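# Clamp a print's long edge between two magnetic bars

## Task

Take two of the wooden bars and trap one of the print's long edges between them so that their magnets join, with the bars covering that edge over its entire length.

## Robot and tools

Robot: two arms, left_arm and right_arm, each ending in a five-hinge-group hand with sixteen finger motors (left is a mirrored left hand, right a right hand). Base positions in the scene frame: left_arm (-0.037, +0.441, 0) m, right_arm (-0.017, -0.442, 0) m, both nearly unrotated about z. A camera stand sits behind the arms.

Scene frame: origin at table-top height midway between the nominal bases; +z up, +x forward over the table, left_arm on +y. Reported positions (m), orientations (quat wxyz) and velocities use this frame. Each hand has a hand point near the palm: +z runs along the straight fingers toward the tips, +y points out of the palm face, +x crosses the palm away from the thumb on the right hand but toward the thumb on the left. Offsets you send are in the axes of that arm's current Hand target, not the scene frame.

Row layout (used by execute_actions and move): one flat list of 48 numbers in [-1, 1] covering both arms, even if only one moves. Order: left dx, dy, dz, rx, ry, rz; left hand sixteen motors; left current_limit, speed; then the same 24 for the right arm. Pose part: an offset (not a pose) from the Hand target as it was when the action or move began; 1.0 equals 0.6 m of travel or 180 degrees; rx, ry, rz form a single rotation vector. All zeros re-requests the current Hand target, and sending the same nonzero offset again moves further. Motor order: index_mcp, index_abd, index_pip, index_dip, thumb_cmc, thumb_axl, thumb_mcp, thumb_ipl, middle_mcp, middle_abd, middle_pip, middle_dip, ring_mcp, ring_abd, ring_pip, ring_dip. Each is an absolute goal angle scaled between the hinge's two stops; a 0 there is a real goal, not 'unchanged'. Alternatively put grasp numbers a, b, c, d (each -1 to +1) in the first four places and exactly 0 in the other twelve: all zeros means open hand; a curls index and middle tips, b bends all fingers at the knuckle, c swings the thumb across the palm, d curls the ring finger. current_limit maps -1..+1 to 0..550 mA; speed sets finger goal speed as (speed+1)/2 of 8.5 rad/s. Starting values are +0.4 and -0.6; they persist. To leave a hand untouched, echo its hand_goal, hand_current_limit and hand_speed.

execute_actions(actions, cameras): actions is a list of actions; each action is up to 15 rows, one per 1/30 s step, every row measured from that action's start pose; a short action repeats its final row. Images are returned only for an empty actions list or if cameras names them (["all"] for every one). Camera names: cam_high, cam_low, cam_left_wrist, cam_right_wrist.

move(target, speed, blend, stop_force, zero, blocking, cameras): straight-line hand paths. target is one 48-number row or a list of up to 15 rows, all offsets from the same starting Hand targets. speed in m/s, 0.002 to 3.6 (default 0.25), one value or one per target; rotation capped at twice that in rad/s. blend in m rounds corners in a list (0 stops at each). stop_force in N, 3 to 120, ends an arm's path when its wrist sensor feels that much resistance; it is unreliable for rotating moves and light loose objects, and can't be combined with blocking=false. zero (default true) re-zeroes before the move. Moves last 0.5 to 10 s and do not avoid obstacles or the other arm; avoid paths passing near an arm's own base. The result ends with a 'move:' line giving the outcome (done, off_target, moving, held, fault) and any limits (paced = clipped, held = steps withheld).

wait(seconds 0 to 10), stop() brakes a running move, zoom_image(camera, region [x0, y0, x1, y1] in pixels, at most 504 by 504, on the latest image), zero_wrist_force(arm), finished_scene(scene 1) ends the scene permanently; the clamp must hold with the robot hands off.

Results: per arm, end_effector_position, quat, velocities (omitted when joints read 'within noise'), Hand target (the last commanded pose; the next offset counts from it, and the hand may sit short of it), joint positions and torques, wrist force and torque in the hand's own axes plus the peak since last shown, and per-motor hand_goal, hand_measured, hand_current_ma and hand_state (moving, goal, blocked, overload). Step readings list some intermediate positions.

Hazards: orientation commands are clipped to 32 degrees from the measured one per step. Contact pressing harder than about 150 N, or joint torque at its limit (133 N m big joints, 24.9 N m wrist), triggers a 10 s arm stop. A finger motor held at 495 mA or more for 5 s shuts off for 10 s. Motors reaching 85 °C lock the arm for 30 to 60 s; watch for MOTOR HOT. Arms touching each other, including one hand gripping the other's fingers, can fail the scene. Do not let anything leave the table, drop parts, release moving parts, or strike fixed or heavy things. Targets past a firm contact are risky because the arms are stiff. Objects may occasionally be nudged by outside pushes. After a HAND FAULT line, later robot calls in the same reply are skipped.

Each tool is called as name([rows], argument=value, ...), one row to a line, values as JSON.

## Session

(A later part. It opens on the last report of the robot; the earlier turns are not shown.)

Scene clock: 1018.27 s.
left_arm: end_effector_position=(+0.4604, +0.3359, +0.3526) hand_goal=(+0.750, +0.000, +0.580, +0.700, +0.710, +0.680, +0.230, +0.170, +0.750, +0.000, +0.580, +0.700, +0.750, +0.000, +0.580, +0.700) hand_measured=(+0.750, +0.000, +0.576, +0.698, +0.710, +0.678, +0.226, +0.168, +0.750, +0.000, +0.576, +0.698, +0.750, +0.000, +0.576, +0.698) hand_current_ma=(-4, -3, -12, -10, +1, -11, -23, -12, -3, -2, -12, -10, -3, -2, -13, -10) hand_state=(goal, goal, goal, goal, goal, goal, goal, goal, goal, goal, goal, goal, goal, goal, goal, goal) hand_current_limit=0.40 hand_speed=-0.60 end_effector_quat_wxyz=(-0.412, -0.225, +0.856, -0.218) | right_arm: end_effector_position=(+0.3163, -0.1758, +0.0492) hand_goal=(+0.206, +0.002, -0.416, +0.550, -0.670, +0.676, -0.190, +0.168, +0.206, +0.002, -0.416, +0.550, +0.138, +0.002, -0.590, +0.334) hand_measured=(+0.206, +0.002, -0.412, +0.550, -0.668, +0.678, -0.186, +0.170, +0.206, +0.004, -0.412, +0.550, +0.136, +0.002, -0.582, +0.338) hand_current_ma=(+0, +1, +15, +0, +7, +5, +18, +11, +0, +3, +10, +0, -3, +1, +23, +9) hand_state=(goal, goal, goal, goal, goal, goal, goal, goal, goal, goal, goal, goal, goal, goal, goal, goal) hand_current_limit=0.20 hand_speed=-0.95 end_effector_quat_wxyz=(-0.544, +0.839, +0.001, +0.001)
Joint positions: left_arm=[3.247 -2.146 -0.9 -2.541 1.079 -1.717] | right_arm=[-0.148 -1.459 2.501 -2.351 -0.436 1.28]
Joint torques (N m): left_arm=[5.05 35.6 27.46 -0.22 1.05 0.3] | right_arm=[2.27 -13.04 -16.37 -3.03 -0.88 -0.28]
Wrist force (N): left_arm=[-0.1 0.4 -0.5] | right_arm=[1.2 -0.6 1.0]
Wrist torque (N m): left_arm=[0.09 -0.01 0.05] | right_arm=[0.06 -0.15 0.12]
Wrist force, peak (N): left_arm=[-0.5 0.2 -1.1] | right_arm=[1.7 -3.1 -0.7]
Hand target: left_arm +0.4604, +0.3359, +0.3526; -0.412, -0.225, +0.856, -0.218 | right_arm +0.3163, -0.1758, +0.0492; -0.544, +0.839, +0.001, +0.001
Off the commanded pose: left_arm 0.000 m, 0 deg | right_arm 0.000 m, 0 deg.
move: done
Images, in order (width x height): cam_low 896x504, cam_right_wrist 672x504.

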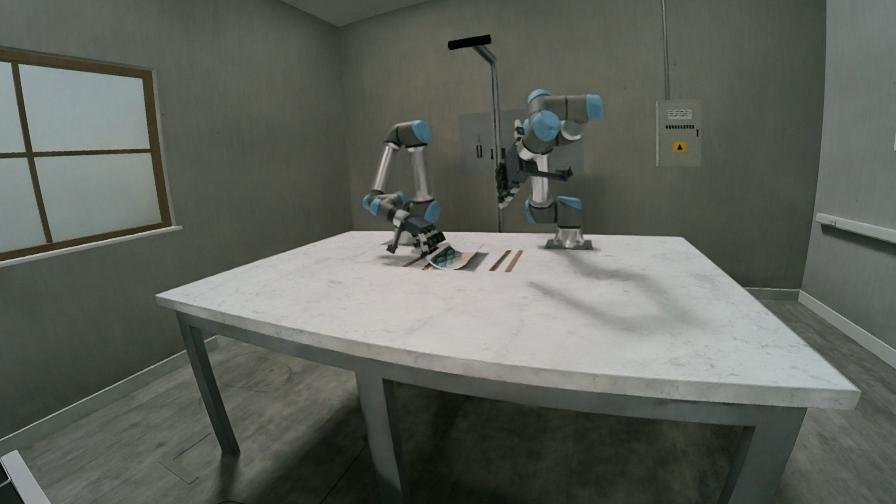

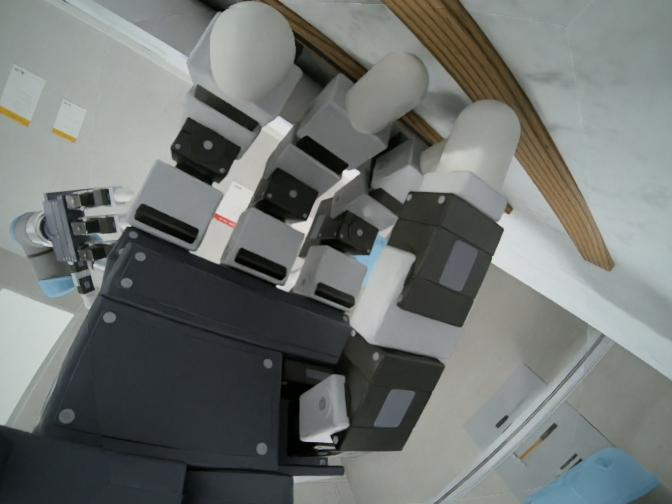

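move([
  [0,0,0,0,0,0, 0,0,0,0,0,0,0,0,0,0,0,0,0,0,0,0,0.4,-0.6, 0,-0.01826,-0.00816,0,0,0, 0.2055,0.001,-0.4161,0.5507,-0.671,0.6766,0.2247,0.1676,0.2055,0.001,-0.4161,0.5507,0.137,0.001,-0.591,0.333,0.2,-0.85],
  [0,0,0,0,0,0, 0,0,0,0,0,0,0,0,0,0,0,0,0,0,0,0,0.4,-0.6, 0,-0.00466,-0.0386,0,0,0, 0.2055,0.001,-0.4161,0.5507,-0.671,0.6766,0.2247,0.1676,0.2055,0.001,-0.4161,0.5507,0.137,0.001,-0.591,0.333,0.2,-0.85],
], speed=0.05, cameras=["cam_right_wrist"])

move(target=[0,0,0,0,0,0, 0,0,0,0,0,0,0,0,0,0,0,0,0,0,0,0,0.4,-0.6, 0,0.0335,0.015,0,0,0, 0.2055,0.001,-0.4161,0.5507,-0.671,0.6766,0.2247,0.1676,0.2055,0.001,-0.4161,0.5507,0.137,0.001,-0.591,0.333,0.2,-0.85], speed=0.004, stop_force=3, cameras=["cam_right_wrist"])

Scene clock: 1069.17 s.
left_arm: end_effector_position=(+0.4604, +0.3359, +0.3526) hand_goal=(+0.750, +0.000, +0.580, +0.700, +0.710, +0.680, +0.230, +0.170, +0.750, +0.000, +0.580, +0.700, +0.750, +0.000, +0.580, +0.700) hand_measured=(+0.750, +0.000, +0.576, +0.698, +0.710, +0.678, +0.226, +0.168, +0.750, +0.000, +0.576, +0.698, +0.750, +0.000, +0.576, +0.698) hand_current_ma=(-4, -3, -12, -10, +1, -11, -23, -12, -3, -2, -12, -10, -3, -2, -13, -10) hand_state=(goal, goal, goal, goal, goal, goal, goal, goal, goal, goal, goal, goal, goal, goal, goal, goal) hand_current_limit=0.40 hand_speed=-0.60 end_effector_quat_wxyz=(-0.412, -0.225, +0.856, -0.218) | right_arm: end_effector_position=(+0.3163, -0.1958, +0.0612) hand_goal=(+0.206, +0.002, -0.416, +0.550, -0.670, +0.676, +0.224, +0.168, +0.206, +0.002, -0.416, +0.550, +0.138, +0.002, -0.590, +0.334) hand_measured=(+0.206, +0.002, -0.412, +0.550, -0.668, +0.678, +0.218, +0.170, +0.206, +0.004, -0.412, +0.550, +0.136, +0.002, -0.582, +0.338) hand_current_ma=(-1, +1, +15, +0, +7, +5, -24, +7, -1, +3, +10, +0, -3, +1, +23, +9) hand_state=(goal, goal, goal, goal, goal, goal, goal, goal, goal, goal, goal, goal, goal, goal, goal, goal) hand_current_limit=0.20 hand_speed=-0.85 end_effector_quat_wxyz=(-0.544, +0.839, +0.001, +0.001)
Joint positions: left_arm=[3.247 -2.146 -0.9 -2.541 1.079 -1.717] | right_arm=[-0.206 -1.536 2.482 -2.139 -0.454 1.151]
Joint torques (N m): left_arm=[3.83 36.1 28.11 -0.17 1.01 0.19] | right_arm=[3.15 -8.83 -9.14 -3.09 4.03 0.42]
Wrist force (N): left_arm=[-0.5 0.3 -0.6] | right_arm=[0.9 -0.6 1.1]
Wrist torque (N m): left_arm=[0.09 0.04 0.01] | right_arm=[0.07 -0.10 0.05]
Wrist force, peak (N): left_arm=[-0.8 0.1 -0.9] | right_arm=[1.2 -1.0 1.7]
Hand target: left_arm +0.4604, +0.3359, +0.3526; -0.412, -0.225, +0.856, -0.218 | right_arm +0.3162, -0.1958, +0.0611; -0.544, +0.839, +0.001, +0.001
Off the commanded pose: left_arm 0.000 m, 0 deg | right_arm 0.000 m, 0 deg.
move: done
Images, in order (width x height): cam_right_wrist 672x504.

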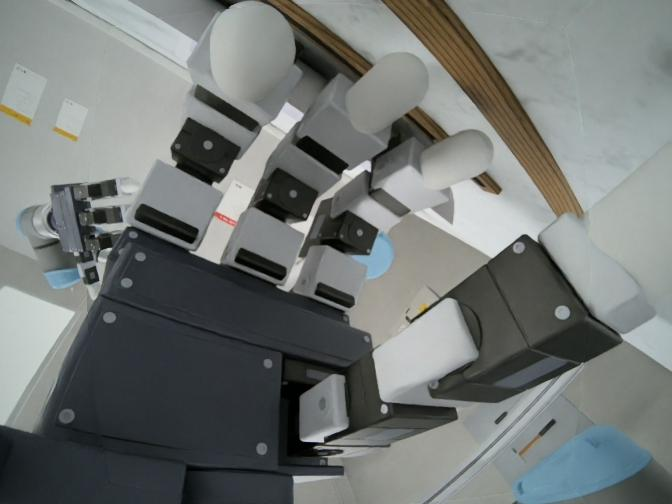

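Scene clock: 1073.70 s.
left_arm: end_effector_position=(+0.4604, +0.3359, +0.3526) hand_goal=(+0.750, +0.000, +0.580, +0.700, +0.710, +0.680, +0.230, +0.170, +0.750, +0.000, +0.580, +0.700, +0.750, +0.000, +0.580, +0.700) hand_measured=(+0.750, +0.000, +0.576, +0.698, +0.710, +0.678, +0.226, +0.168, +0.750, +0.000, +0.576, +0.698, +0.750, +0.000, +0.576, +0.698) hand_current_ma=(-4, -3, -12, -10, +1, -11, -23, -12, -3, -2, -12, -10, -3, -2, -13, -10) hand_state=(goal, goal, goal, goal, goal, goal, goal, goal, goal, goal, goal, goal, goal, goal, goal, goal) hand_current_limit=0.40 hand_speed=-0.60 end_effector_quat_wxyz=(-0.412, -0.225, +0.856, -0.218) | right_arm: end_effector_position=(+0.3163, -0.1958, +0.0472) hand_goal=(+0.206, +0.002, -0.416, +0.550, -0.670, +0.676, +0.224, +0.168, +0.206, +0.002, -0.416, +0.550, +0.138, +0.002, -0.590, +0.334) hand_measured=(+0.206, +0.002, -0.420, +0.548, -0.668, +0.678, +0.218, +0.170, +0.204, +0.004, -0.418, +0.548, +0.136, +0.002, -0.582, +0.338) hand_current_ma=(-1, +1, -16, -6, +7, +5, -24, +7, -4, +3, -8, -3, -3, +1, +23, +9) hand_state=(goal, goal, goal, goal, goal, goal, goal, goal, goal, goal, goal, goal, goal, goal, goal, goal) hand_current_limit=0.20 hand_speed=-0.85 end_effector_quat_wxyz=(-0.544, +0.839, +0.001, +0.001)
Joint positions: left_arm=[3.247 -2.146 -0.9 -2.541 1.079 -1.717] | right_arm=[-0.206 -1.491 2.495 -2.197 -0.454 1.151]
Joint torques (N m): left_arm=[3.62 35.83 28.05 -0.18 0.99 0.27] | right_arm=[4.78 -24.54 -19.72 0.09 3.36 0.73]
Wrist force (N): left_arm=[-0.3 0.3 -0.5] | right_arm=[1.5 -1.7 1.1]
Wrist torque (N m): left_arm=[0.08 0.01 0.03] | right_arm=[0.06 -0.16 0.08]
Wrist force, peak (N): left_arm=[-0.6 0.3 -0.8] | right_arm=[1.1 -3.8 0.9]
Hand target: left_arm +0.4604, +0.3359, +0.3526; -0.412, -0.225, +0.856, -0.218 | right_arm +0.3163, -0.1958, +0.0472; -0.544, +0.839, +0.001, +0.001 (not the last commanded pose)
Off the commanded pose: left_arm 0.000 m, 0 deg | right_arm 0.008 m, 0 deg.
move: contact (right_arm)
Images, in order (width x height): cam_right_wrist 672x504.

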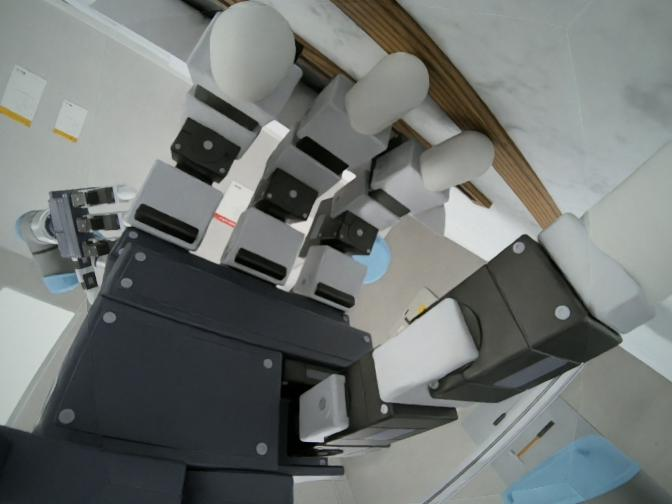

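move([
  [0,0,0,0,0,0, 0,0,0,0,0,0,0,0,0,0,0,0,0,0,0,0,0.4,-0.6, 0,-0.0152,-0.0068,0,0,0, 0.2055,0.001,-0.4161,0.5507,-0.671,0.6766,0.2247,0.1676,0.2055,0.001,-0.4161,0.5507,0.137,0.001,-0.591,0.333,0.2,-0.85],
  [0,0,0,0,0,0, 0,0,0,0,0,0,0,0,0,0,0,0,0,0,0,0,0.4,-0.6, 0,0.0256,-0.0981,0,0,0, 0.0685,0.001,-0.4161,0.5507,-0.671,0.6766,-0.1124,0.1676,0.0685,0.001,-0.4161,0.5507,0.137,0.001,-0.591,0.333,0.2,-0.85],
], speed=0.06)

move(target=[0,0,0,0,0,0, 0,0,0,0,0,0,0,0,0,0,0,0,0,0,0,0,0.4,-0.6, 0,0.026,0.0116,0,0,0, 0.0685,0.001,-0.4161,0.5507,-0.671,0.6766,-0.1124,0.1676,0.0685,0.001,-0.4161,0.5507,0.137,0.001,-0.591,0.333,0.2,-0.85], speed=0.004, stop_force=3, cameras=["cam_right_wrist"])

Scene clock: 1091.80 s.
left_arm: end_effector_position=(+0.4604, +0.3359, +0.3526) hand_goal=(+0.750, +0.000, +0.580, +0.700, +0.710, +0.680, +0.230, +0.170, +0.750, +0.000, +0.580, +0.700, +0.750, +0.000, +0.580, +0.700) hand_measured=(+0.750, +0.000, +0.576, +0.698, +0.710, +0.678, +0.226, +0.168, +0.750, +0.000, +0.576, +0.698, +0.750, +0.000, +0.576, +0.698) hand_current_ma=(-4, -3, -12, -10, +1, -11, -23, -12, -3, -2, -12, -10, -3, -2, -13, -10) hand_state=(goal, goal, goal, goal, goal, goal, goal, goal, goal, goal, goal, goal, goal, goal, goal, goal) hand_current_limit=0.40 hand_speed=-0.60 end_effector_quat_wxyz=(-0.412, -0.225, +0.856, -0.218) | right_arm: end_effector_position=(+0.3163, -0.2558, +0.0572) hand_goal=(+0.068, +0.002, -0.416, +0.550, -0.670, +0.676, -0.112, +0.168, +0.068, +0.002, -0.416, +0.550, +0.138, +0.002, -0.590, +0.334) hand_measured=(+0.070, +0.002, -0.418, +0.548, -0.668, +0.678, -0.108, +0.170, +0.070, +0.004, -0.416, +0.548, +0.136, +0.002, -0.582, +0.338) hand_current_ma=(+3, +1, -3, -6, +7, +5, +12, +7, +3, +3, -2, -3, -3, +1, +23, +9) hand_state=(goal, goal, goal, goal, goal, goal, goal, goal, goal, goal, goal, goal, goal, goal, goal, goal) hand_current_limit=0.20 hand_speed=-0.85 end_effector_quat_wxyz=(-0.544, +0.839, +0.001, +0.001)
Joint positions: left_arm=[3.247 -2.146 -0.9 -2.541 1.079 -1.717] | right_arm=[-0.38 -1.581 2.444 -1.776 -0.541 0.834]
Joint torques (N m): left_arm=[4.35 35.46 27.53 -0.09 1 0.3] | right_arm=[-0.27 -7.28 -6.4 -0.31 3.77 -0.84]
Wrist force (N): left_arm=[-0.2 0.2 -0.4] | right_arm=[1.0 -0.9 1.0]
Wrist torque (N m): left_arm=[0.06 0.01 0.05] | right_arm=[0.00 -0.10 0.09]
Wrist force, peak (N): left_arm=[-0.4 0.2 -1.0] | right_arm=[1.6 -2.2 1.1]
Hand target: left_arm +0.4604, +0.3359, +0.3526; -0.412, -0.225, +0.856, -0.218 | right_arm +0.3163, -0.2558, +0.0572; -0.544, +0.839, +0.001, +0.001
Off the commanded pose: left_arm 0.000 m, 0 deg | right_arm 0.000 m, 0 deg.
move: done

Scene clock: 1097.07 s.
left_arm: end_effector_position=(+0.4604, +0.3359, +0.3526) hand_goal=(+0.750, +0.000, +0.580, +0.700, +0.710, +0.680, +0.230, +0.170, +0.750, +0.000, +0.580, +0.700, +0.750, +0.000, +0.580, +0.700) hand_measured=(+0.750, +0.000, +0.576, +0.698, +0.710, +0.678, +0.226, +0.168, +0.750, +0.000, +0.576, +0.698, +0.750, +0.000, +0.576, +0.698) hand_current_ma=(-4, -3, -12, -10, +1, -11, -23, -12, -3, -2, -12, -10, -3, -2, -13, -10) hand_state=(goal, goal, goal, goal, goal, goal, goal, goal, goal, goal, goal, goal, goal, goal, goal, goal) hand_current_limit=0.40 hand_speed=-0.60 end_effector_quat_wxyz=(-0.412, -0.225, +0.856, -0.218) | right_arm: end_effector_position=(+0.3163, -0.2558, +0.0404) hand_goal=(+0.068, +0.002, -0.416, +0.550, -0.670, +0.676, -0.112, +0.168, +0.068, +0.002, -0.416, +0.550, +0.138, +0.002, -0.590, +0.334) hand_measured=(+0.070, +0.002, -0.418, +0.548, -0.668, +0.678, -0.110, +0.170, +0.070, +0.004, -0.416, +0.548, +0.136, +0.002, -0.582, +0.338) hand_current_ma=(+3, +1, -3, -6, +7, +5, +11, +7, +3, +3, -2, -3, -3, +1, +23, +9) hand_state=(goal, goal, goal, goal, goal, goal, goal, goal, goal, goal, goal, goal, goal, goal, goal, goal) hand_current_limit=0.20 hand_speed=-0.85 end_effector_quat_wxyz=(-0.544, +0.839, +0.001, +0.001)
Joint positions: left_arm=[3.247 -2.146 -0.9 -2.541 1.079 -1.717] | right_arm=[-0.38 -1.532 2.463 -1.844 -0.541 0.834]
Joint torques (N m): left_arm=[3.65 35.7 27.68 -0.34 1 0.35] | right_arm=[5.24 -22.83 -19.89 0.88 2.18 1.02]
Wrist force (N): left_arm=[-0.3 0.5 -0.5] | right_arm=[0.7 -4.1 -0.3]
Wrist torque (N m): left_arm=[0.11 0.01 0.02] | right_arm=[-0.27 -0.12 0.11]
Wrist force, peak (N): left_arm=[-0.6 0.1 -0.9] | right_arm=[0.5 -6.0 -1.1]
Hand target: left_arm +0.4604, +0.3359, +0.3526; -0.412, -0.225, +0.856, -0.218 | right_arm +0.3163, -0.2558, +0.0404; -0.544, +0.839, +0.001, +0.001
Off the commanded pose: left_arm 0.000 m, 0 deg | right_arm 0.000 m, 0 deg.
move: contact (right_arm)
Images, in order (width x height): cam_right_wrist 672x504.

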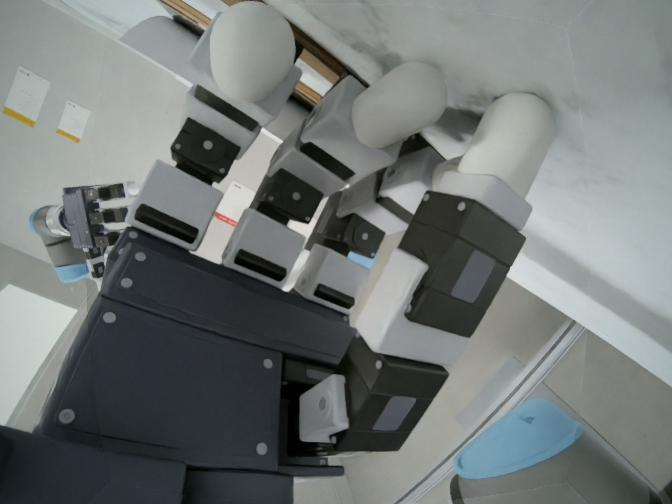

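move([
  [0,0,0,0,0,0, 0,0,0,0,0,0,0,0,0,0,0,0,0,0,0,0,0.4,-0.6, 0,-0.0374,-0.0167,0,0,0, 0.0685,0.001,-0.4161,0.5507,-0.671,0.6766,-0.1124,0.1676,0.0685,0.001,-0.4161,0.5507,0.137,0.001,-0.591,0.333,0.2,-0.85],
  [0,0,0,0,0,0, 0,0,0,0,0,0,0,0,0,0,0,0,0,0,0,0,0.4,-0.6, 0,-0.0984,0.1196,0,0,0, 0.1918,0.001,-0.4161,0.5507,-0.671,0.6766,0.0562,0.1676,0.1918,0.001,-0.4161,0.5507,0.137,0.001,-0.591,0.333,0.2,-0.85],
], speed=0.08, cameras=["cam_high", "cam_right_wrist"])

zoom_image(camera="cam_high", region=[400, 130, 520, 260])

Scene clock: 1141.30 s.
left_arm: end_effector_position=(+0.4604, +0.3359, +0.3526) hand_goal=(+0.750, +0.000, +0.580, +0.700, +0.710, +0.680, +0.230, +0.170, +0.750, +0.000, +0.580, +0.700, +0.750, +0.000, +0.580, +0.700) hand_measured=(+0.750, +0.000, +0.576, +0.698, +0.710, +0.678, +0.226, +0.168, +0.750, +0.000, +0.576, +0.698, +0.750, +0.000, +0.576, +0.698) hand_current_ma=(-4, -3, -12, -10, +1, -11, -23, -12, -3, -2, -12, -10, -3, -2, -13, -10) hand_state=(goal, goal, goal, goal, goal, goal, goal, goal, goal, goal, goal, goal, goal, goal, goal, goal) hand_current_limit=0.40 hand_speed=-0.60 end_effector_quat_wxyz=(-0.412, -0.225, +0.856, -0.218) | right_arm: end_effector_position=(+0.3162, -0.1662, +0.0650) hand_goal=(+0.192, +0.002, -0.416, +0.550, -0.670, +0.676, +0.056, +0.168, +0.192, +0.002, -0.416, +0.550, +0.138, +0.002, -0.590, +0.334) hand_measured=(+0.186, +0.002, -0.416, +0.548, -0.668, +0.678, +0.052, +0.170, +0.184, +0.004, -0.416, +0.548, +0.136, +0.002, -0.582, +0.338) hand_current_ma=(-24, +1, -2, -6, +7, +5, -15, +7, -26, +3, -2, -3, -3, +1, +23, +9) hand_state=(goal, goal, goal, goal, goal, goal, goal, goal, goal, goal, goal, goal, goal, goal, goal, goal) hand_current_limit=0.20 hand_speed=-0.85 end_effector_quat_wxyz=(-0.544, +0.839, +0.001, +0.001)
Joint positions: left_arm=[3.247 -2.146 -0.9 -2.541 1.079 -1.717] | right_arm=[-0.12 -1.49 2.488 -2.366 -0.429 1.345]
Joint torques (N m): left_arm=[3.69 35.92 27.63 -0.2 0.95 0.46] | right_arm=[2.62 -24.98 -20.38 -3.37 -0.52 0.89]
Wrist force (N): left_arm=[-0.6 0.3 -0.5] | right_arm=[0.9 -0.5 1.0]
Wrist torque (N m): left_arm=[0.08 0.05 0.00] | right_arm=[0.08 -0.10 0.13]
Wrist force, peak (N): left_arm=[-0.9 0.1 -0.7] | right_arm=[0.9 -4.8 -0.5]
Hand target: left_arm +0.4604, +0.3359, +0.3526; -0.412, -0.225, +0.856, -0.218 | right_arm +0.3162, -0.1662, +0.0650; -0.544, +0.839, +0.001, +0.001
Off the commanded pose: left_arm 0.000 m, 0 deg | right_arm 0.000 m, 0 deg.
move: done
Images, in order (width x height): cam_high 896x504, cam_right_wrist 672x504.

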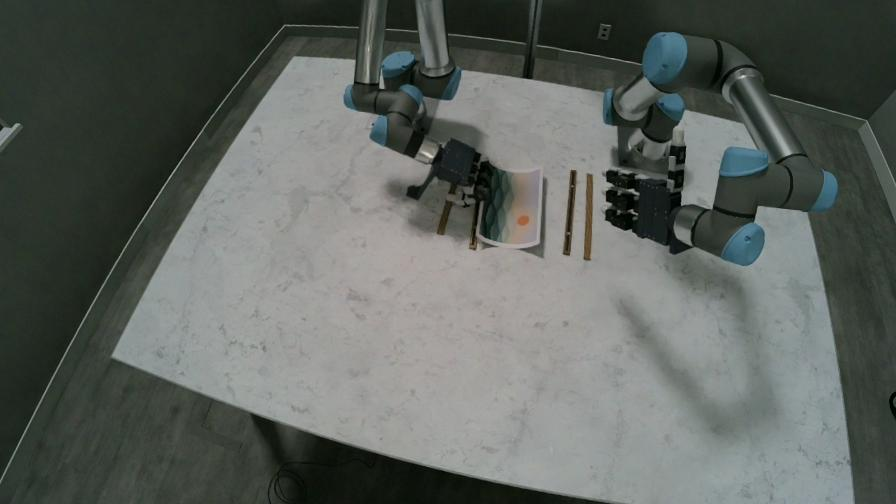

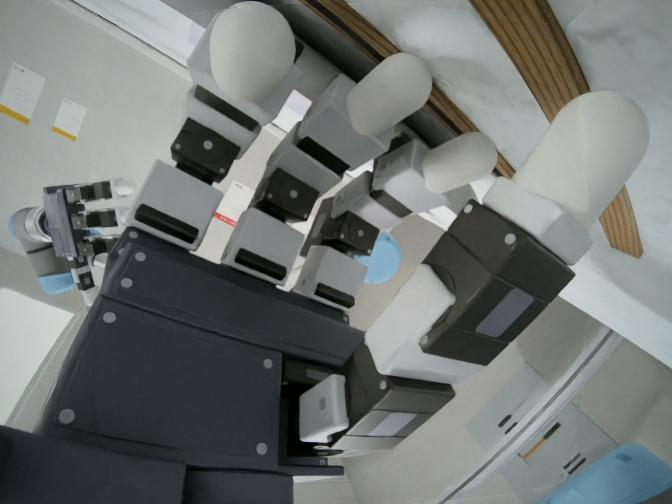

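Scaled by 3.877 from the camera's 896x504 image, which has a finer 1280x720 frame.

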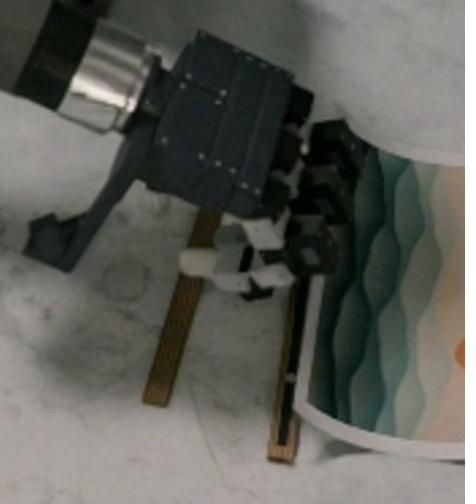

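move(target=[0,0,0,0,0,0, 0,0,0,0,0,0,0,0,0,0,0,0,0,0,0,0,0.4,-0.6, 0,0.0342,0.0153,0,0,0, 0.1918,0.001,-0.4161,0.5507,-0.671,0.6766,0.0562,0.1676,0.1918,0.001,-0.4161,0.5507,0.137,0.001,-0.591,0.333,0.2,-0.88], speed=0.015, stop_force=3)

move(target=[0,0,0,0,0,0, 0,0,0,0,0,0,0,0,0,0,0,0,0,0,0,0,0.4,-0.6, 0,0.0076,0.0034,0,0,0, 0.1918,0.001,-0.4161,0.5507,-0.671,0.6766,0.0562,0.1676,0.1918,0.001,-0.4161,0.5507,0.137,0.001,-0.591,0.333,0.2,-0.88], speed=0.003, stop_force=3, cameras=["cam_right_wrist"])

move(target=[0,0,0,0,0,0, 0,0,0,0,0,0,0,0,0,0,0,0,0,0,0,0,0.4,-0.6, 0,0,0,0,0,0, 0.1918,0.001,-0.4161,0.5507,-0.671,0.6766,-0.11,0.1676,0.1918,0.001,-0.4161,0.5507,0.137,0.001,-0.591,0.333,0.2,-0.94], speed=0.003, cameras=["cam_right_wrist"])

Scene clock: 1155.50 s.
left_arm: end_effector_position=(+0.4604, +0.3359, +0.3526) hand_goal=(+0.750, +0.000, +0.580, +0.700, +0.710, +0.680, +0.230, +0.170, +0.750, +0.000, +0.580, +0.700, +0.750, +0.000, +0.580, +0.700) hand_measured=(+0.750, +0.000, +0.576, +0.698, +0.710, +0.678, +0.226, +0.168, +0.750, +0.000, +0.576, +0.698, +0.750, +0.000, +0.576, +0.698) hand_current_ma=(-4, -3, -12, -10, +1, -11, -23, -12, -3, -2, -12, -10, -3, -2, -13, -10) hand_state=(goal, goal, goal, goal, goal, goal, goal, goal, goal, goal, goal, goal, goal, goal, goal, goal) hand_current_limit=0.40 hand_speed=-0.60 end_effector_quat_wxyz=(-0.412, -0.225, +0.856, -0.218) | right_arm: end_effector_position=(+0.3163, -0.1662, +0.0425) hand_goal=(+0.192, +0.002, -0.416, +0.550, -0.670, +0.676, +0.056, +0.168, +0.192, +0.002, -0.416, +0.550, +0.138, +0.002, -0.590, +0.334) hand_measured=(+0.186, +0.002, -0.416, +0.548, -0.668, +0.678, +0.052, +0.170, +0.184, +0.004, -0.416, +0.548, +0.136, +0.002, -0.582, +0.338) hand_current_ma=(-24, +1, -2, -6, +7, +5, -15, +7, -26, +3, -2, -3, -3, +1, +23, +9) hand_state=(goal, goal, goal, goal, goal, goal, goal, goal, goal, goal, goal, goal, goal, goal, goal, goal) hand_current_limit=0.20 hand_speed=-0.88 end_effector_quat_wxyz=(-0.544, +0.839, +0.001, +0.001)
Joint positions: left_arm=[3.247 -2.146 -0.9 -2.541 1.079 -1.717] | right_arm=[-0.12 -1.413 2.507 -2.461 -0.429 1.345]
Joint torques (N m): left_arm=[3.64 35.78 27.07 -0.14 0.91 0.28] | right_arm=[4.97 -26.5 -16.7 -0.08 3.62 0.9]
Wrist force (N): left_arm=[-0.4 0.4 -0.6] | right_arm=[0.9 -0.5 1.0]
Wrist torque (N m): left_arm=[0.11 0.03 0.02] | right_arm=[0.05 -0.08 0.11]
Wrist force, peak (N): left_arm=[-0.5 0.0 -1.0] | right_arm=[1.4 -0.8 1.6]
Hand target: left_arm +0.4604, +0.3359, +0.3526; -0.412, -0.225, +0.856, -0.218 | right_arm +0.3163, -0.1662, +0.0425; -0.544, +0.839, +0.001, +0.001
Off the commanded pose: left_arm 0.000 m, 0 deg | right_arm 0.000 m, 0 deg.
move: done

Scene clock: 1157.03 s.
left_arm: end_effector_position=(+0.4604, +0.3359, +0.3526) hand_goal=(+0.750, +0.000, +0.580, +0.700, +0.710, +0.680, +0.230, +0.170, +0.750, +0.000, +0.580, +0.700, +0.750, +0.000, +0.580, +0.700) hand_measured=(+0.750, +0.000, +0.576, +0.698, +0.710, +0.678, +0.226, +0.168, +0.750, +0.000, +0.576, +0.698, +0.750, +0.000, +0.576, +0.698) hand_current_ma=(-4, -3, -12, -10, +1, -11, -23, -12, -3, -2, -12, -10, -3, -2, -13, -10) hand_state=(goal, goal, goal, goal, goal, goal, goal, goal, goal, goal, goal, goal, goal, goal, goal, goal) hand_current_limit=0.40 hand_speed=-0.60 end_effector_quat_wxyz=(-0.412, -0.225, +0.856, -0.218) | right_arm: end_effector_position=(+0.3163, -0.1662, +0.0403) hand_goal=(+0.192, +0.002, -0.416, +0.550, -0.670, +0.676, +0.056, +0.168, +0.192, +0.002, -0.416, +0.550, +0.138, +0.002, -0.590, +0.334) hand_measured=(+0.188, +0.002, -0.422, +0.548, -0.668, +0.678, +0.052, +0.170, +0.186, +0.004, -0.420, +0.548, +0.136, +0.002, -0.582, +0.338) hand_current_ma=(-13, +1, -20, -9, +7, +5, -14, +7, -20, +3, -10, -4, -3, +1, +23, +9) hand_state=(goal, goal, goal, goal, goal, goal, goal, goal, goal, goal, goal, goal, goal, goal, goal, goal) hand_current_limit=0.20 hand_speed=-0.88 end_effector_quat_wxyz=(-0.544, +0.839, +0.001, +0.001)
Joint positions: left_arm=[3.247 -2.146 -0.9 -2.541 1.079 -1.717] | right_arm=[-0.12 -1.405 2.508 -2.471 -0.429 1.345]
Joint torques (N m): left_arm=[3.92 36.12 27.35 -0.14 0.91 0.23] | right_arm=[4.7 -26.66 -15.18 -0.03 2.71 -0.22]
Wrist force (N): left_arm=[-0.2 0.2 -0.5] | right_arm=[1.1 -2.7 1.3]
Wrist torque (N m): left_arm=[0.06 0.00 0.04] | right_arm=[-0.06 -0.11 0.13]
Wrist force, peak (N): left_arm=[-0.6 0.1 -1.0] | right_arm=[0.9 -4.4 0.8]
Hand target: left_arm +0.4604, +0.3359, +0.3526; -0.412, -0.225, +0.856, -0.218 | right_arm +0.3163, -0.1662, +0.0403; -0.544, +0.839, +0.001, +0.001 (not the last commanded pose)
Off the commanded pose: left_arm 0.000 m, 0 deg | right_arm 0.003 m, 0 deg.
move: contact (right_arm)
Images, in order (width x height): cam_right_wrist 672x504.

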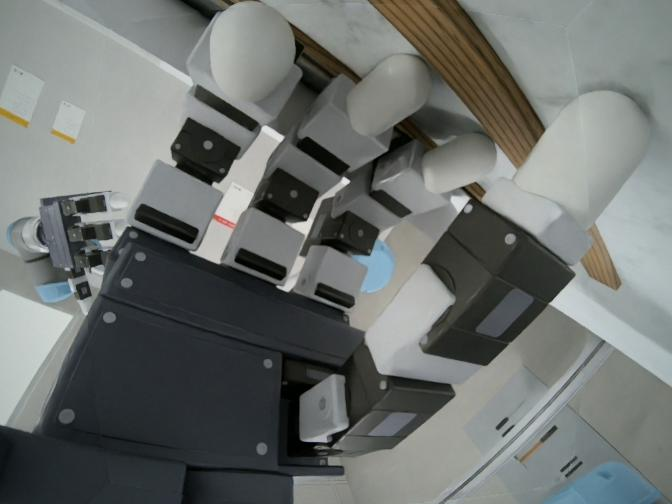

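Scene clock: 1157.77 s.
left_arm: end_effector_position=(+0.4604, +0.3359, +0.3526) hand_goal=(+0.750, +0.000, +0.580, +0.700, +0.710, +0.680, +0.230, +0.170, +0.750, +0.000, +0.580, +0.700, +0.750, +0.000, +0.580, +0.700) hand_measured=(+0.750, +0.000, +0.576, +0.698, +0.710, +0.678, +0.226, +0.168, +0.750, +0.000, +0.576, +0.698, +0.750, +0.000, +0.576, +0.698) hand_current_ma=(-4, -3, -12, -10, +1, -11, -23, -12, -3, -2, -12, -10, -3, -2, -13, -10) hand_state=(goal, goal, goal, goal, goal, goal, goal, goal, goal, goal, goal, goal, goal, goal, goal, goal) hand_current_limit=0.40 hand_speed=-0.60 end_effector_quat_wxyz=(-0.412, -0.225, +0.856, -0.218) | right_arm: end_effector_position=(+0.3163, -0.1662, +0.0403) hand_goal=(+0.192, +0.002, -0.416, +0.550, -0.670, +0.676, -0.110, +0.168, +0.192, +0.002, -0.416, +0.550, +0.138, +0.002, -0.590, +0.334) hand_measured=(+0.188, +0.002, -0.422, +0.548, -0.668, +0.678, +0.020, +0.182, +0.186, +0.004, -0.420, +0.548, +0.136, +0.002, -0.582, +0.338) hand_current_ma=(-13, +1, -20, -9, +4, +5, +330, +64, -20, +3, -10, -4, -3, +1, +23, +9) hand_state=(goal, goal, goal, goal, goal, goal, blocked, goal, goal, goal, goal, goal, goal, goal, goal, goal) hand_current_limit=0.20 hand_speed=-0.94 end_effector_quat_wxyz=(-0.544, +0.839, +0.001, +0.001)
Joint positions: left_arm=[3.247 -2.146 -0.9 -2.541 1.079 -1.717] | right_arm=[-0.12 -1.405 2.508 -2.471 -0.429 1.345]
Joint torques (N m): left_arm=[3.9 34.82 27.5 -0.11 0.92 0.42] | right_arm=[4.68 -24.59 -17.28 0.01 1.92 0]
Wrist force (N): left_arm=[-0.2 0.1 -0.3] | right_arm=[0.9 -4.9 -2.0]
Wrist torque (N m): left_arm=[0.04 0.00 0.05] | right_arm=[-0.29 -0.09 0.13]
Wrist force, peak (N): left_arm=[-0.6 0.0 -0.7] | right_arm=[0.6 -5.1 -1.6]
Hand target: left_arm +0.4604, +0.3359, +0.3526; -0.412, -0.225, +0.856, -0.218 | right_arm +0.3163, -0.1662, +0.0403; -0.544, +0.839, +0.001, +0.001
Off the commanded pose: left_arm 0.000 m, 0 deg | right_arm 0.000 m, 0 deg.
move: done
Images, in order (width x height): cam_right_wrist 672x504.

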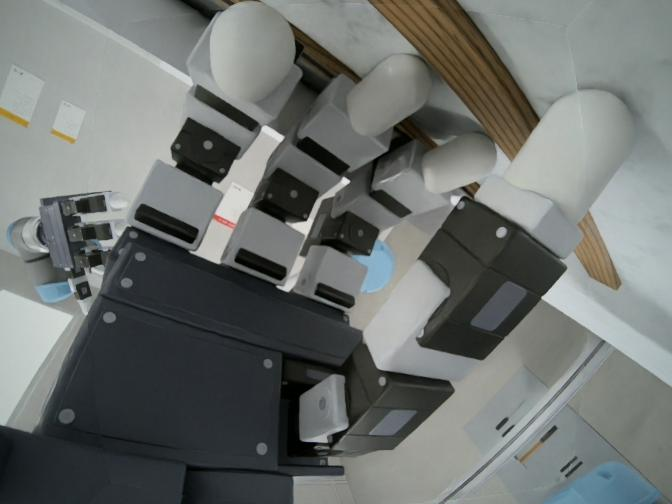

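zoom_image(camera="cam_right_wrist", region=[400, 20, 672, 320])

move(target=[0,0,0,0,0,0, 0,0,0,0,0,0,0,0,0,0,0,0,0,0,0,0,0.4,-0.6, 0,-0.00061,-0.00027,0,0,0, 0.1918,0.001,-0.4161,0.5507,-0.671,0.6766,0.01,0.1676,0.1918,0.001,-0.4161,0.5507,0.137,0.001,-0.591,0.333,0.2,-0.94], speed=0.003, cameras=["cam_right_wrist"])

Scaled by 1.680 from the camera's 672x504 image, which has a finer 960x720 frame.

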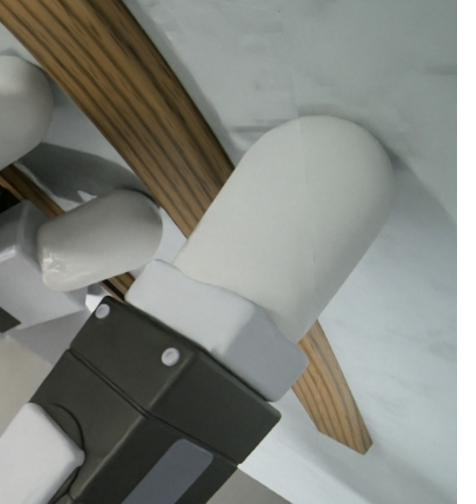

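Scene clock: 1203.57 s.
left_arm: end_effector_position=(+0.4604, +0.3359, +0.3526) hand_goal=(+0.750, +0.000, +0.580, +0.700, +0.710, +0.680, +0.230, +0.170, +0.750, +0.000, +0.580, +0.700, +0.750, +0.000, +0.580, +0.700) hand_measured=(+0.750, +0.000, +0.576, +0.698, +0.710, +0.678, +0.226, +0.168, +0.750, +0.000, +0.576, +0.698, +0.750, +0.000, +0.576, +0.698) hand_current_ma=(-4, -3, -12, -10, +1, -11, -23, -12, -3, -2, -12, -10, -3, -2, -13, -10) hand_state=(goal, goal, goal, goal, goal, goal, goal, goal, goal, goal, goal, goal, goal, goal, goal, goal) hand_current_limit=0.40 hand_speed=-0.60 end_effector_quat_wxyz=(-0.412, -0.225, +0.856, -0.218) | right_arm: end_effector_position=(+0.3163, -0.1662, +0.0407) hand_goal=(+0.192, +0.002, -0.416, +0.550, -0.670, +0.676, +0.010, +0.168, +0.192, +0.002, -0.416, +0.550, +0.138, +0.002, -0.590, +0.334) hand_measured=(+0.188, +0.002, -0.418, +0.548, -0.668, +0.678, +0.018, +0.174, +0.186, +0.004, -0.418, +0.548, +0.136, +0.002, -0.582, +0.338) hand_current_ma=(-13, +1, -8, -9, +3, +5, +37, +25, -20, +3, -3, -4, -3, +1, +23, +9) hand_state=(goal, goal, goal, goal, goal, goal, goal, goal, goal, goal, goal, goal, goal, goal, goal, goal) hand_current_limit=0.20 hand_speed=-0.94 end_effector_quat_wxyz=(-0.544, +0.839, +0.001, +0.001)
Joint positions: left_arm=[3.247 -2.146 -0.9 -2.541 1.079 -1.717] | right_arm=[-0.12 -1.407 2.508 -2.469 -0.429 1.345]
Joint torques (N m): left_arm=[3.48 36.08 27.86 -0.07 0.93 0.34] | right_arm=[4.82 -24.75 -17.92 -0.27 -0.58 1.43]
Wrist force (N): left_arm=[0.0 0.0 -0.6] | right_arm=[1.1 -1.2 0.6]
Wrist torque (N m): left_arm=[0.03 -0.03 0.06] | right_arm=[-0.04 -0.11 0.13]
Wrist force, peak (N): left_arm=[-0.7 0.1 -0.9] | right_arm=[1.1 -5.5 -1.5]
Hand target: left_arm +0.4604, +0.3359, +0.3526; -0.412, -0.225, +0.856, -0.218 | right_arm +0.3163, -0.1662, +0.0407; -0.544, +0.839, +0.001, +0.001
Off the commanded pose: left_arm 0.000 m, 0 deg | right_arm 0.000 m, 0 deg.
move: done
Images, in order (width x height): cam_right_wrist 672x504.

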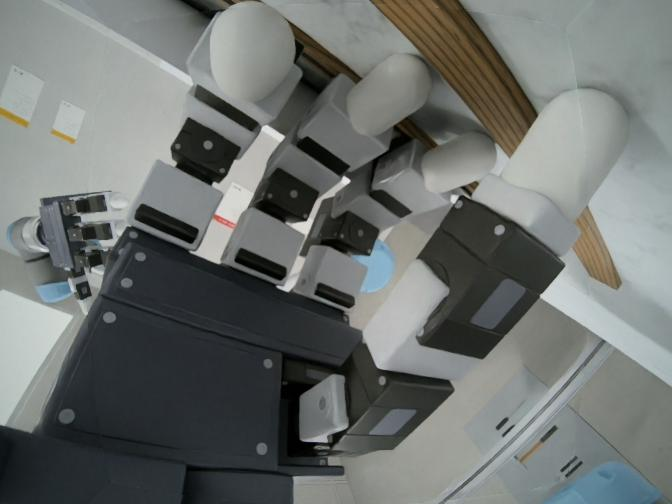

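move(target=[0,0,0,0,0,0, 0,0,0,0,0,0,0,0,0,0,0,0,0,0,0,0,0.4,-0.6, 0,0,0,0,0,0, 0.1918,0.001,-0.4161,0.5507,-0.671,0.6766,-0.01,0.1676,0.1918,0.001,-0.4161,0.5507,0.137,0.001,-0.591,0.333,0.2,-0.94], speed=0.003)

move(target=[0,0,0,0,0,0, 0,0,0,0,0,0,0,0,0,0,0,0,0,0,0,0,0.4,-0.6, 0,0,0,0,0,0, 0.1918,0.001,-0.4161,0.5507,-0.671,0.6766,-0.04,0.1676,0.1918,0.001,-0.4161,0.5507,0.137,0.001,-0.591,0.333,0.2,-0.94], speed=0.003, cameras=["cam_right_wrist"])

Scene clock: 1212.23 s.
left_arm: end_effector_position=(+0.4604, +0.3359, +0.3526) hand_goal=(+0.750, +0.000, +0.580, +0.700, +0.710, +0.680, +0.230, +0.170, +0.750, +0.000, +0.580, +0.700, +0.750, +0.000, +0.580, +0.700) hand_measured=(+0.750, +0.000, +0.576, +0.698, +0.710, +0.678, +0.226, +0.168, +0.750, +0.000, +0.576, +0.698, +0.750, +0.000, +0.576, +0.698) hand_current_ma=(-4, -3, -12, -10, +1, -11, -23, -12, -3, -2, -12, -10, -3, -2, -13, -10) hand_state=(goal, goal, goal, goal, goal, goal, goal, goal, goal, goal, goal, goal, goal, goal, goal, goal) hand_current_limit=0.40 hand_speed=-0.60 end_effector_quat_wxyz=(-0.412, -0.225, +0.856, -0.218) | right_arm: end_effector_position=(+0.3163, -0.1662, +0.0407) hand_goal=(+0.192, +0.002, -0.416, +0.550, -0.670, +0.676, -0.010, +0.168, +0.192, +0.002, -0.416, +0.550, +0.138, +0.002, -0.590, +0.334) hand_measured=(+0.188, +0.002, -0.418, +0.548, -0.668, +0.678, +0.012, +0.174, +0.186, +0.004, -0.418, +0.548, +0.136, +0.002, -0.582, +0.338) hand_current_ma=(-13, +1, -8, -9, +3, +5, +103, +25, -20, +3, -3, -4, -3, +1, +23, +9) hand_state=(goal, goal, goal, goal, goal, goal, blocked, goal, goal, goal, goal, goal, goal, goal, goal, goal) hand_current_limit=0.20 hand_speed=-0.94 end_effector_quat_wxyz=(-0.544, +0.839, +0.001, +0.001)
Joint positions: left_arm=[3.247 -2.146 -0.9 -2.541 1.079 -1.717] | right_arm=[-0.12 -1.407 2.508 -2.469 -0.429 1.345]
Joint torques (N m): left_arm=[3.28 35.55 27.84 -0.02 0.95 0.4] | right_arm=[4.11 -17.95 -12.76 -3.26 3.58 -0.34]
Wrist force (N): left_arm=[-0.2 0.2 -0.2] | right_arm=[0.9 -1.7 0.2]
Wrist torque (N m): left_arm=[0.03 0.02 0.05] | right_arm=[-0.11 -0.09 0.11]
Wrist force, peak (N): left_arm=[-0.3 0.2 -1.0] | right_arm=[1.5 -1.8 -0.1]
Hand target: left_arm +0.4604, +0.3359, +0.3526; -0.412, -0.225, +0.856, -0.218 | right_arm +0.3163, -0.1662, +0.0407; -0.544, +0.839, +0.001, +0.001
Off the commanded pose: left_arm 0.000 m, 0 deg | right_arm 0.000 m, 0 deg.
move: done

Scene clock: 1212.73 s.
left_arm: end_effector_position=(+0.4604, +0.3359, +0.3526) hand_goal=(+0.750, +0.000, +0.580, +0.700, +0.710, +0.680, +0.230, +0.170, +0.750, +0.000, +0.580, +0.700, +0.750, +0.000, +0.580, +0.700) hand_measured=(+0.750, +0.000, +0.576, +0.698, +0.710, +0.678, +0.226, +0.168, +0.750, +0.000, +0.576, +0.698, +0.750, +0.000, +0.576, +0.698) hand_current_ma=(-4, -3, -12, -10, +1, -11, -23, -12, -3, -2, -12, -10, -3, -2, -13, -10) hand_state=(goal, goal, goal, goal, goal, goal, goal, goal, goal, goal, goal, goal, goal, goal, goal, goal) hand_current_limit=0.40 hand_speed=-0.60 end_effector_quat_wxyz=(-0.412, -0.225, +0.856, -0.218) | right_arm: end_effector_position=(+0.3163, -0.1662, +0.0407) hand_goal=(+0.192, +0.002, -0.416, +0.550, -0.670, +0.676, -0.040, +0.168, +0.192, +0.002, -0.416, +0.550, +0.138, +0.002, -0.590, +0.334) hand_measured=(+0.188, +0.002, -0.418, +0.548, -0.670, +0.678, +0.000, +0.176, +0.186, +0.004, -0.418, +0.548, +0.136, +0.002, -0.582, +0.338) hand_current_ma=(-13, +1, -8, -9, +2, +5, +216, +37, -20, +3, -3, -4, -3, +1, +23, +9) hand_state=(goal, goal, goal, goal, goal, goal, blocked, goal, goal, goal, goal, goal, goal, goal, goal, goal) hand_current_limit=0.20 hand_speed=-0.94 end_effector_quat_wxyz=(-0.544, +0.839, +0.001, +0.001)
Joint positions: left_arm=[3.247 -2.146 -0.9 -2.541 1.079 -1.717] | right_arm=[-0.12 -1.407 2.508 -2.469 -0.429 1.345]
Joint torques (N m): left_arm=[3.89 35.52 27.36 -0.23 0.96 0.27] | right_arm=[3.82 -17.73 -12.17 -3.22 3.66 -0.42]
Wrist force (N): left_arm=[-0.2 0.1 -0.6] | right_arm=[1.1 -2.0 -0.7]
Wrist torque (N m): left_arm=[0.06 -0.01 0.04] | right_arm=[-0.14 -0.11 0.14]
Wrist force, peak (N): left_arm=[-0.3 0.3 -0.8] | right_arm=[1.2 -2.5 -0.8]
Hand target: left_arm +0.4604, +0.3359, +0.3526; -0.412, -0.225, +0.856, -0.218 | right_arm +0.3163, -0.1662, +0.0407; -0.544, +0.839, +0.001, +0.001
Off the commanded pose: left_arm 0.000 m, 0 deg | right_arm 0.000 m, 0 deg.
move: done
Images, in order (width x height): cam_right_wrist 672x504.

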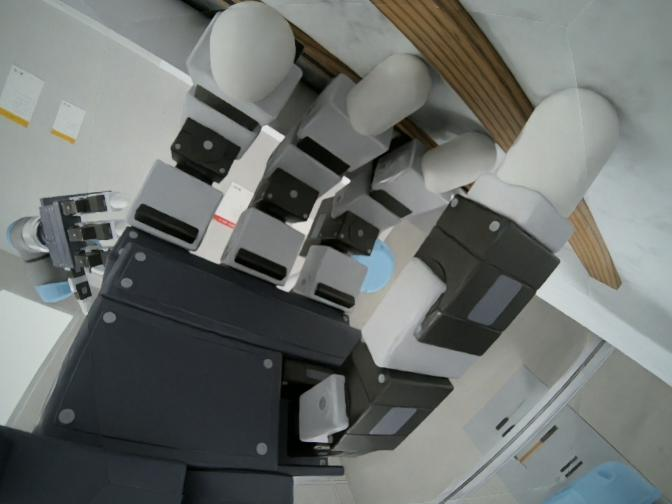

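move(target=[0,0,0,0,0,0, 0,0,0,0,0,0,0,0,0,0,0,0,0,0,0,0,0.4,-0.6, 0,-0.00076,-0.00034,0,0,0, 0.1918,0.001,-0.4161,0.5507,-0.671,0.6766,-0.08,0.1676,0.1918,0.001,-0.4161,0.5507,0.137,0.001,-0.591,0.333,0.2,-0.94], speed=0.003)

move(target=[0,0,0,0,0,0, 0,0,0,0,0,0,0,0,0,0,0,0,0,0,0,0,0.4,-0.6, 0,0,0,0,0,0, 0.1918,0.001,-0.4161,0.5507,-0.671,0.6766,-0.13,0.1676,0.1918,0.001,-0.4161,0.5507,0.137,0.001,-0.591,0.333,0.2,-0.95], speed=0.003, cameras=["cam_right_wrist"])

Scene clock: 1240.87 s.
left_arm: end_effector_position=(+0.4604, +0.3359, +0.3526) hand_goal=(+0.750, +0.000, +0.580, +0.700, +0.710, +0.680, +0.230, +0.170, +0.750, +0.000, +0.580, +0.700, +0.750, +0.000, +0.580, +0.700) hand_measured=(+0.750, +0.000, +0.576, +0.698, +0.710, +0.678, +0.226, +0.168, +0.750, +0.000, +0.576, +0.698, +0.750, +0.000, +0.576, +0.698) hand_current_ma=(-4, -3, -12, -10, +1, -11, -23, -12, -3, -2, -12, -10, -3, -2, -13, -10) hand_state=(goal, goal, goal, goal, goal, goal, goal, goal, goal, goal, goal, goal, goal, goal, goal, goal) hand_current_limit=0.40 hand_speed=-0.60 end_effector_quat_wxyz=(-0.412, -0.225, +0.856, -0.218) | right_arm: end_effector_position=(+0.3163, -0.1662, +0.0412) hand_goal=(+0.192, +0.002, -0.416, +0.550, -0.670, +0.676, -0.080, +0.168, +0.192, +0.002, -0.416, +0.550, +0.138, +0.002, -0.590, +0.334) hand_measured=(+0.188, +0.002, -0.418, +0.548, -0.672, +0.678, -0.074, +0.172, +0.186, +0.004, -0.418, +0.548, +0.136, +0.002, -0.582, +0.338) hand_current_ma=(-13, +1, -4, -8, -4, +5, +28, +18, -20, +3, -3, -4, -3, +1, +23, +9) hand_state=(goal, goal, goal, goal, goal, goal, goal, goal, goal, goal, goal, goal, goal, goal, goal, goal) hand_current_limit=0.20 hand_speed=-0.94 end_effector_quat_wxyz=(-0.544, +0.839, +0.001, +0.001)
Joint positions: left_arm=[3.247 -2.146 -0.9 -2.541 1.079 -1.717] | right_arm=[-0.12 -1.409 2.508 -2.467 -0.429 1.345]
Joint torques (N m): left_arm=[3.87 35.33 28.04 -0.12 0.85 0.43] | right_arm=[-0.31 -24.13 -18.76 -0.68 3.1 1.16]
Wrist force (N): left_arm=[-0.3 0.3 -0.6] | right_arm=[1.1 -0.4 1.1]
Wrist torque (N m): left_arm=[0.09 0.01 0.04] | right_arm=[0.04 -0.11 0.13]
Wrist force, peak (N): left_arm=[-0.3 0.1 -1.2] | right_arm=[1.2 -3.0 -1.1]
Hand target: left_arm +0.4604, +0.3359, +0.3526; -0.412, -0.225, +0.856, -0.218 | right_arm +0.3163, -0.1662, +0.0412; -0.544, +0.839, +0.001, +0.001
Off the commanded pose: left_arm 0.000 m, 0 deg | right_arm 0.000 m, 0 deg.
move: done

Scene clock: 1241.37 s.
left_arm: end_effector_position=(+0.4604, +0.3359, +0.3526) hand_goal=(+0.750, +0.000, +0.580, +0.700, +0.710, +0.680, +0.230, +0.170, +0.750, +0.000, +0.580, +0.700, +0.750, +0.000, +0.580, +0.700) hand_measured=(+0.750, +0.000, +0.576, +0.698, +0.710, +0.678, +0.226, +0.168, +0.750, +0.000, +0.576, +0.698, +0.750, +0.000, +0.576, +0.698) hand_current_ma=(-4, -3, -12, -10, +1, -11, -23, -12, -3, -2, -12, -10, -3, -2, -13, -10) hand_state=(goal, goal, goal, goal, goal, goal, goal, goal, goal, goal, goal, goal, goal, goal, goal, goal) hand_current_limit=0.40 hand_speed=-0.60 end_effector_quat_wxyz=(-0.412, -0.225, +0.856, -0.218) | right_arm: end_effector_position=(+0.3163, -0.1662, +0.0412) hand_goal=(+0.192, +0.002, -0.416, +0.550, -0.670, +0.676, -0.130, +0.168, +0.192, +0.002, -0.416, +0.550, +0.138, +0.002, -0.590, +0.334) hand_measured=(+0.190, +0.002, -0.418, +0.548, -0.672, +0.678, -0.102, +0.172, +0.188, +0.004, -0.416, +0.548, +0.136, +0.002, -0.582, +0.338) hand_current_ma=(-8, +1, -3, -8, -4, +5, +143, +20, -13, +3, -2, -4, -3, +1, +23, +9) hand_state=(goal, goal, goal, goal, goal, goal, blocked, goal, goal, goal, goal, goal, goal, goal, goal, goal) hand_current_limit=0.20 hand_speed=-0.95 end_effector_quat_wxyz=(-0.544, +0.839, +0.001, +0.001)
Joint positions: left_arm=[3.247 -2.146 -0.9 -2.541 1.079 -1.717] | right_arm=[-0.12 -1.409 2.508 -2.467 -0.429 1.345]
Joint torques (N m): left_arm=[3.76 35.8 27.27 -0.1 0.99 0.33] | right_arm=[-1.23 -20.99 -18.49 -2.02 3.27 0.75]
Wrist force (N): left_arm=[-0.4 0.3 -0.3] | right_arm=[1.2 -1.2 0.5]
Wrist torque (N m): left_arm=[0.06 0.04 0.02] | right_arm=[-0.01 -0.13 0.14]
Wrist force, peak (N): left_arm=[0.2 -0.2 -0.9] | right_arm=[1.3 -1.6 0.9]
Hand target: left_arm +0.4604, +0.3359, +0.3526; -0.412, -0.225, +0.856, -0.218 | right_arm +0.3163, -0.1662, +0.0412; -0.544, +0.839, +0.001, +0.001
Off the commanded pose: left_arm 0.000 m, 0 deg | right_arm 0.000 m, 0 deg.
move: done
Images, in order (width x height): cam_right_wrist 672x504.

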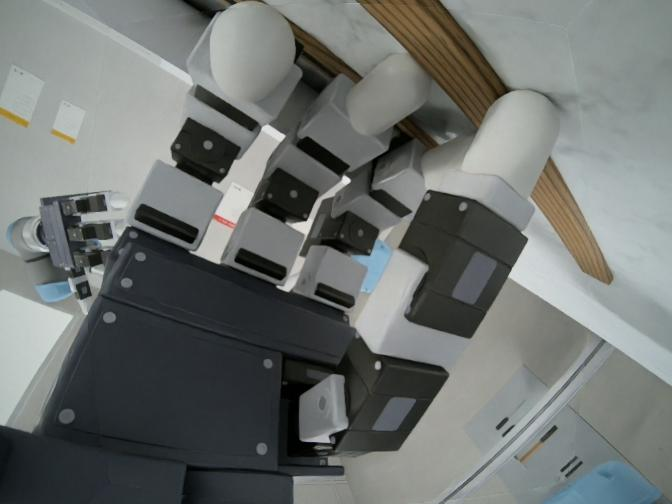

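move(target=[0,0,0,0,0,0, 0,0,0,0,0,0,0,0,0,0,0,0,0,0,0,0,0.4,-0.6, 0,0,0,0,0,0, 0.1918,0.001,-0.4161,0.5507,-0.671,0.6766,-0.22,0.1676,0.1918,0.001,-0.4161,0.5507,0.137,0.001,-0.591,0.333,0.74,-0.95], speed=0.003)

move(target=[0,0,0,0,0,0, 0,0,0,0,0,0,0,0,0,0,0,0,0,0,0,0,0.4,-0.6, 0,-0.00228,-0.00102,0,0,0, 0.1918,0.001,-0.4161,0.5507,-0.671,0.6766,-0.22,0.1676,0.1918,0.001,-0.4161,0.5507,0.137,0.001,-0.591,0.333,0.74,-0.95], speed=0.004, cameras=["cam_right_wrist"])

zoom_image(camera="cam_right_wrist", region=[400, 20, 672, 320])

Scene clock: 1249.23 s.
left_arm: end_effector_position=(+0.4604, +0.3359, +0.3526) hand_goal=(+0.750, +0.000, +0.580, +0.700, +0.710, +0.680, +0.230, +0.170, +0.750, +0.000, +0.580, +0.700, +0.750, +0.000, +0.580, +0.700) hand_measured=(+0.750, +0.000, +0.576, +0.698, +0.710, +0.678, +0.226, +0.168, +0.750, +0.000, +0.576, +0.698, +0.750, +0.000, +0.576, +0.698) hand_current_ma=(-4, -3, -12, -10, +1, -11, -23, -12, -3, -2, -12, -10, -3, -2, -13, -10) hand_state=(goal, goal, goal, goal, goal, goal, goal, goal, goal, goal, goal, goal, goal, goal, goal, goal) hand_current_limit=0.40 hand_speed=-0.60 end_effector_quat_wxyz=(-0.412, -0.225, +0.856, -0.218) | right_arm: end_effector_position=(+0.3163, -0.1662, +0.0412) hand_goal=(+0.192, +0.002, -0.416, +0.550, -0.670, +0.676, -0.220, +0.168, +0.192, +0.002, -0.416, +0.550, +0.138, +0.002, -0.590, +0.334) hand_measured=(+0.192, +0.002, -0.418, +0.548, -0.672, +0.678, -0.118, +0.186, +0.192, +0.004, -0.416, +0.548, +0.136, +0.002, -0.582, +0.338) hand_current_ma=(+2, +1, -4, -8, -4, +5, +478, +93, -1, +3, -2, -4, -3, +1, +23, +9) hand_state=(goal, goal, goal, goal, goal, goal, blocked, goal, goal, goal, goal, goal, goal, goal, goal, goal) hand_current_limit=0.74 hand_speed=-0.95 end_effector_quat_wxyz=(-0.544, +0.839, +0.001, +0.001)
Joint positions: left_arm=[3.247 -2.146 -0.9 -2.541 1.079 -1.717] | right_arm=[-0.12 -1.409 2.508 -2.467 -0.429 1.345]
Joint torques (N m): left_arm=[3.11 35.24 26.87 -0.07 0.93 0.26] | right_arm=[-4.99 -17.82 -12.93 -3.45 3.1 -0.47]
Wrist force (N): left_arm=[-0.2 0.1 -0.6] | right_arm=[1.2 -3.1 -1.0]
Wrist torque (N m): left_arm=[0.07 -0.01 0.05] | right_arm=[-0.15 -0.12 0.13]
Wrist force, peak (N): left_arm=[-0.5 0.3 -1.1] | right_arm=[1.2 -3.1 -1.0]
Hand target: left_arm +0.4604, +0.3359, +0.3526; -0.412, -0.225, +0.856, -0.218 | right_arm +0.3163, -0.1662, +0.0412; -0.544, +0.839, +0.001, +0.001
Off the commanded pose: left_arm 0.000 m, 0 deg | right_arm 0.000 m, 0 deg.
move: done

Scene clock: 1249.93 s.
left_arm: end_effector_position=(+0.4604, +0.3359, +0.3526) hand_goal=(+0.750, +0.000, +0.580, +0.700, +0.710, +0.680, +0.230, +0.170, +0.750, +0.000, +0.580, +0.700, +0.750, +0.000, +0.580, +0.700) hand_measured=(+0.750, +0.000, +0.576, +0.698, +0.710, +0.678, +0.226, +0.168, +0.750, +0.000, +0.576, +0.698, +0.750, +0.000, +0.576, +0.698) hand_current_ma=(-4, -3, -12, -10, +1, -11, -23, -12, -3, -2, -12, -10, -3, -2, -13, -10) hand_state=(goal, goal, goal, goal, goal, goal, goal, goal, goal, goal, goal, goal, goal, goal, goal, goal) hand_current_limit=0.40 hand_speed=-0.60 end_effector_quat_wxyz=(-0.412, -0.225, +0.856, -0.218) | right_arm: end_effector_position=(+0.3163, -0.1662, +0.0427) hand_goal=(+0.192, +0.002, -0.416, +0.550, -0.670, +0.676, -0.220, +0.168, +0.192, +0.002, -0.416, +0.550, +0.138, +0.002, -0.590, +0.334) hand_measured=(+0.202, +0.002, -0.410, +0.550, -0.672, +0.678, -0.142, +0.186, +0.202, +0.004, -0.410, +0.552, +0.136, +0.002, -0.582, +0.338) hand_current_ma=(+34, +1, +20, +1, -4, +5, +441, +92, +33, +3, +19, +4, -3, +1, +23, +9) hand_state=(goal, goal, goal, goal, goal, goal, blocked, goal, goal, goal, goal, goal, goal, goal, goal, goal) hand_current_limit=0.74 hand_speed=-0.95 end_effector_quat_wxyz=(-0.544, +0.839, +0.001, +0.001)
Joint positions: left_arm=[3.247 -2.146 -0.9 -2.541 1.079 -1.717] | right_arm=[-0.12 -1.414 2.507 -2.461 -0.429 1.345]
Joint torques (N m): left_arm=[4.24 34.99 27.4 -0.04 0.78 0.33] | right_arm=[-4.68 -19.21 -17.87 -0.72 2.95 0.79]
Wrist force (N): left_arm=[0.0 0.1 -0.6] | right_arm=[1.1 -1.9 0.0]
Wrist torque (N m): left_arm=[0.06 -0.03 0.07] | right_arm=[-0.09 -0.12 0.14]
Wrist force, peak (N): left_arm=[0.0 0.4 -1.2] | right_arm=[0.8 -3.2 -0.7]
Hand target: left_arm +0.4604, +0.3359, +0.3526; -0.412, -0.225, +0.856, -0.218 | right_arm +0.3163, -0.1662, +0.0427; -0.544, +0.839, +0.001, +0.001
Off the commanded pose: left_arm 0.000 m, 0 deg | right_arm 0.000 m, 0 deg.
move: done
Images, in order (width x height): cam_right_wrist 672x504.

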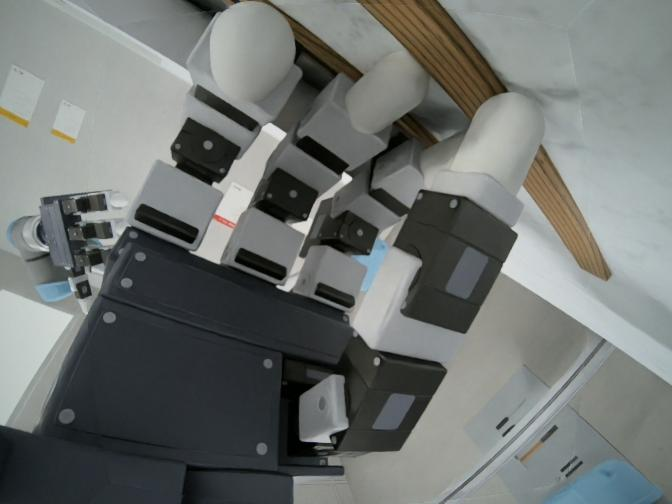

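Scaled by 1.680 from the camera's 672x504 image, which has a finer 960x720 frame.

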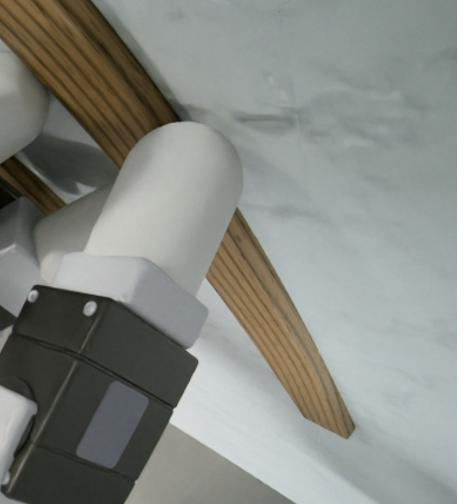

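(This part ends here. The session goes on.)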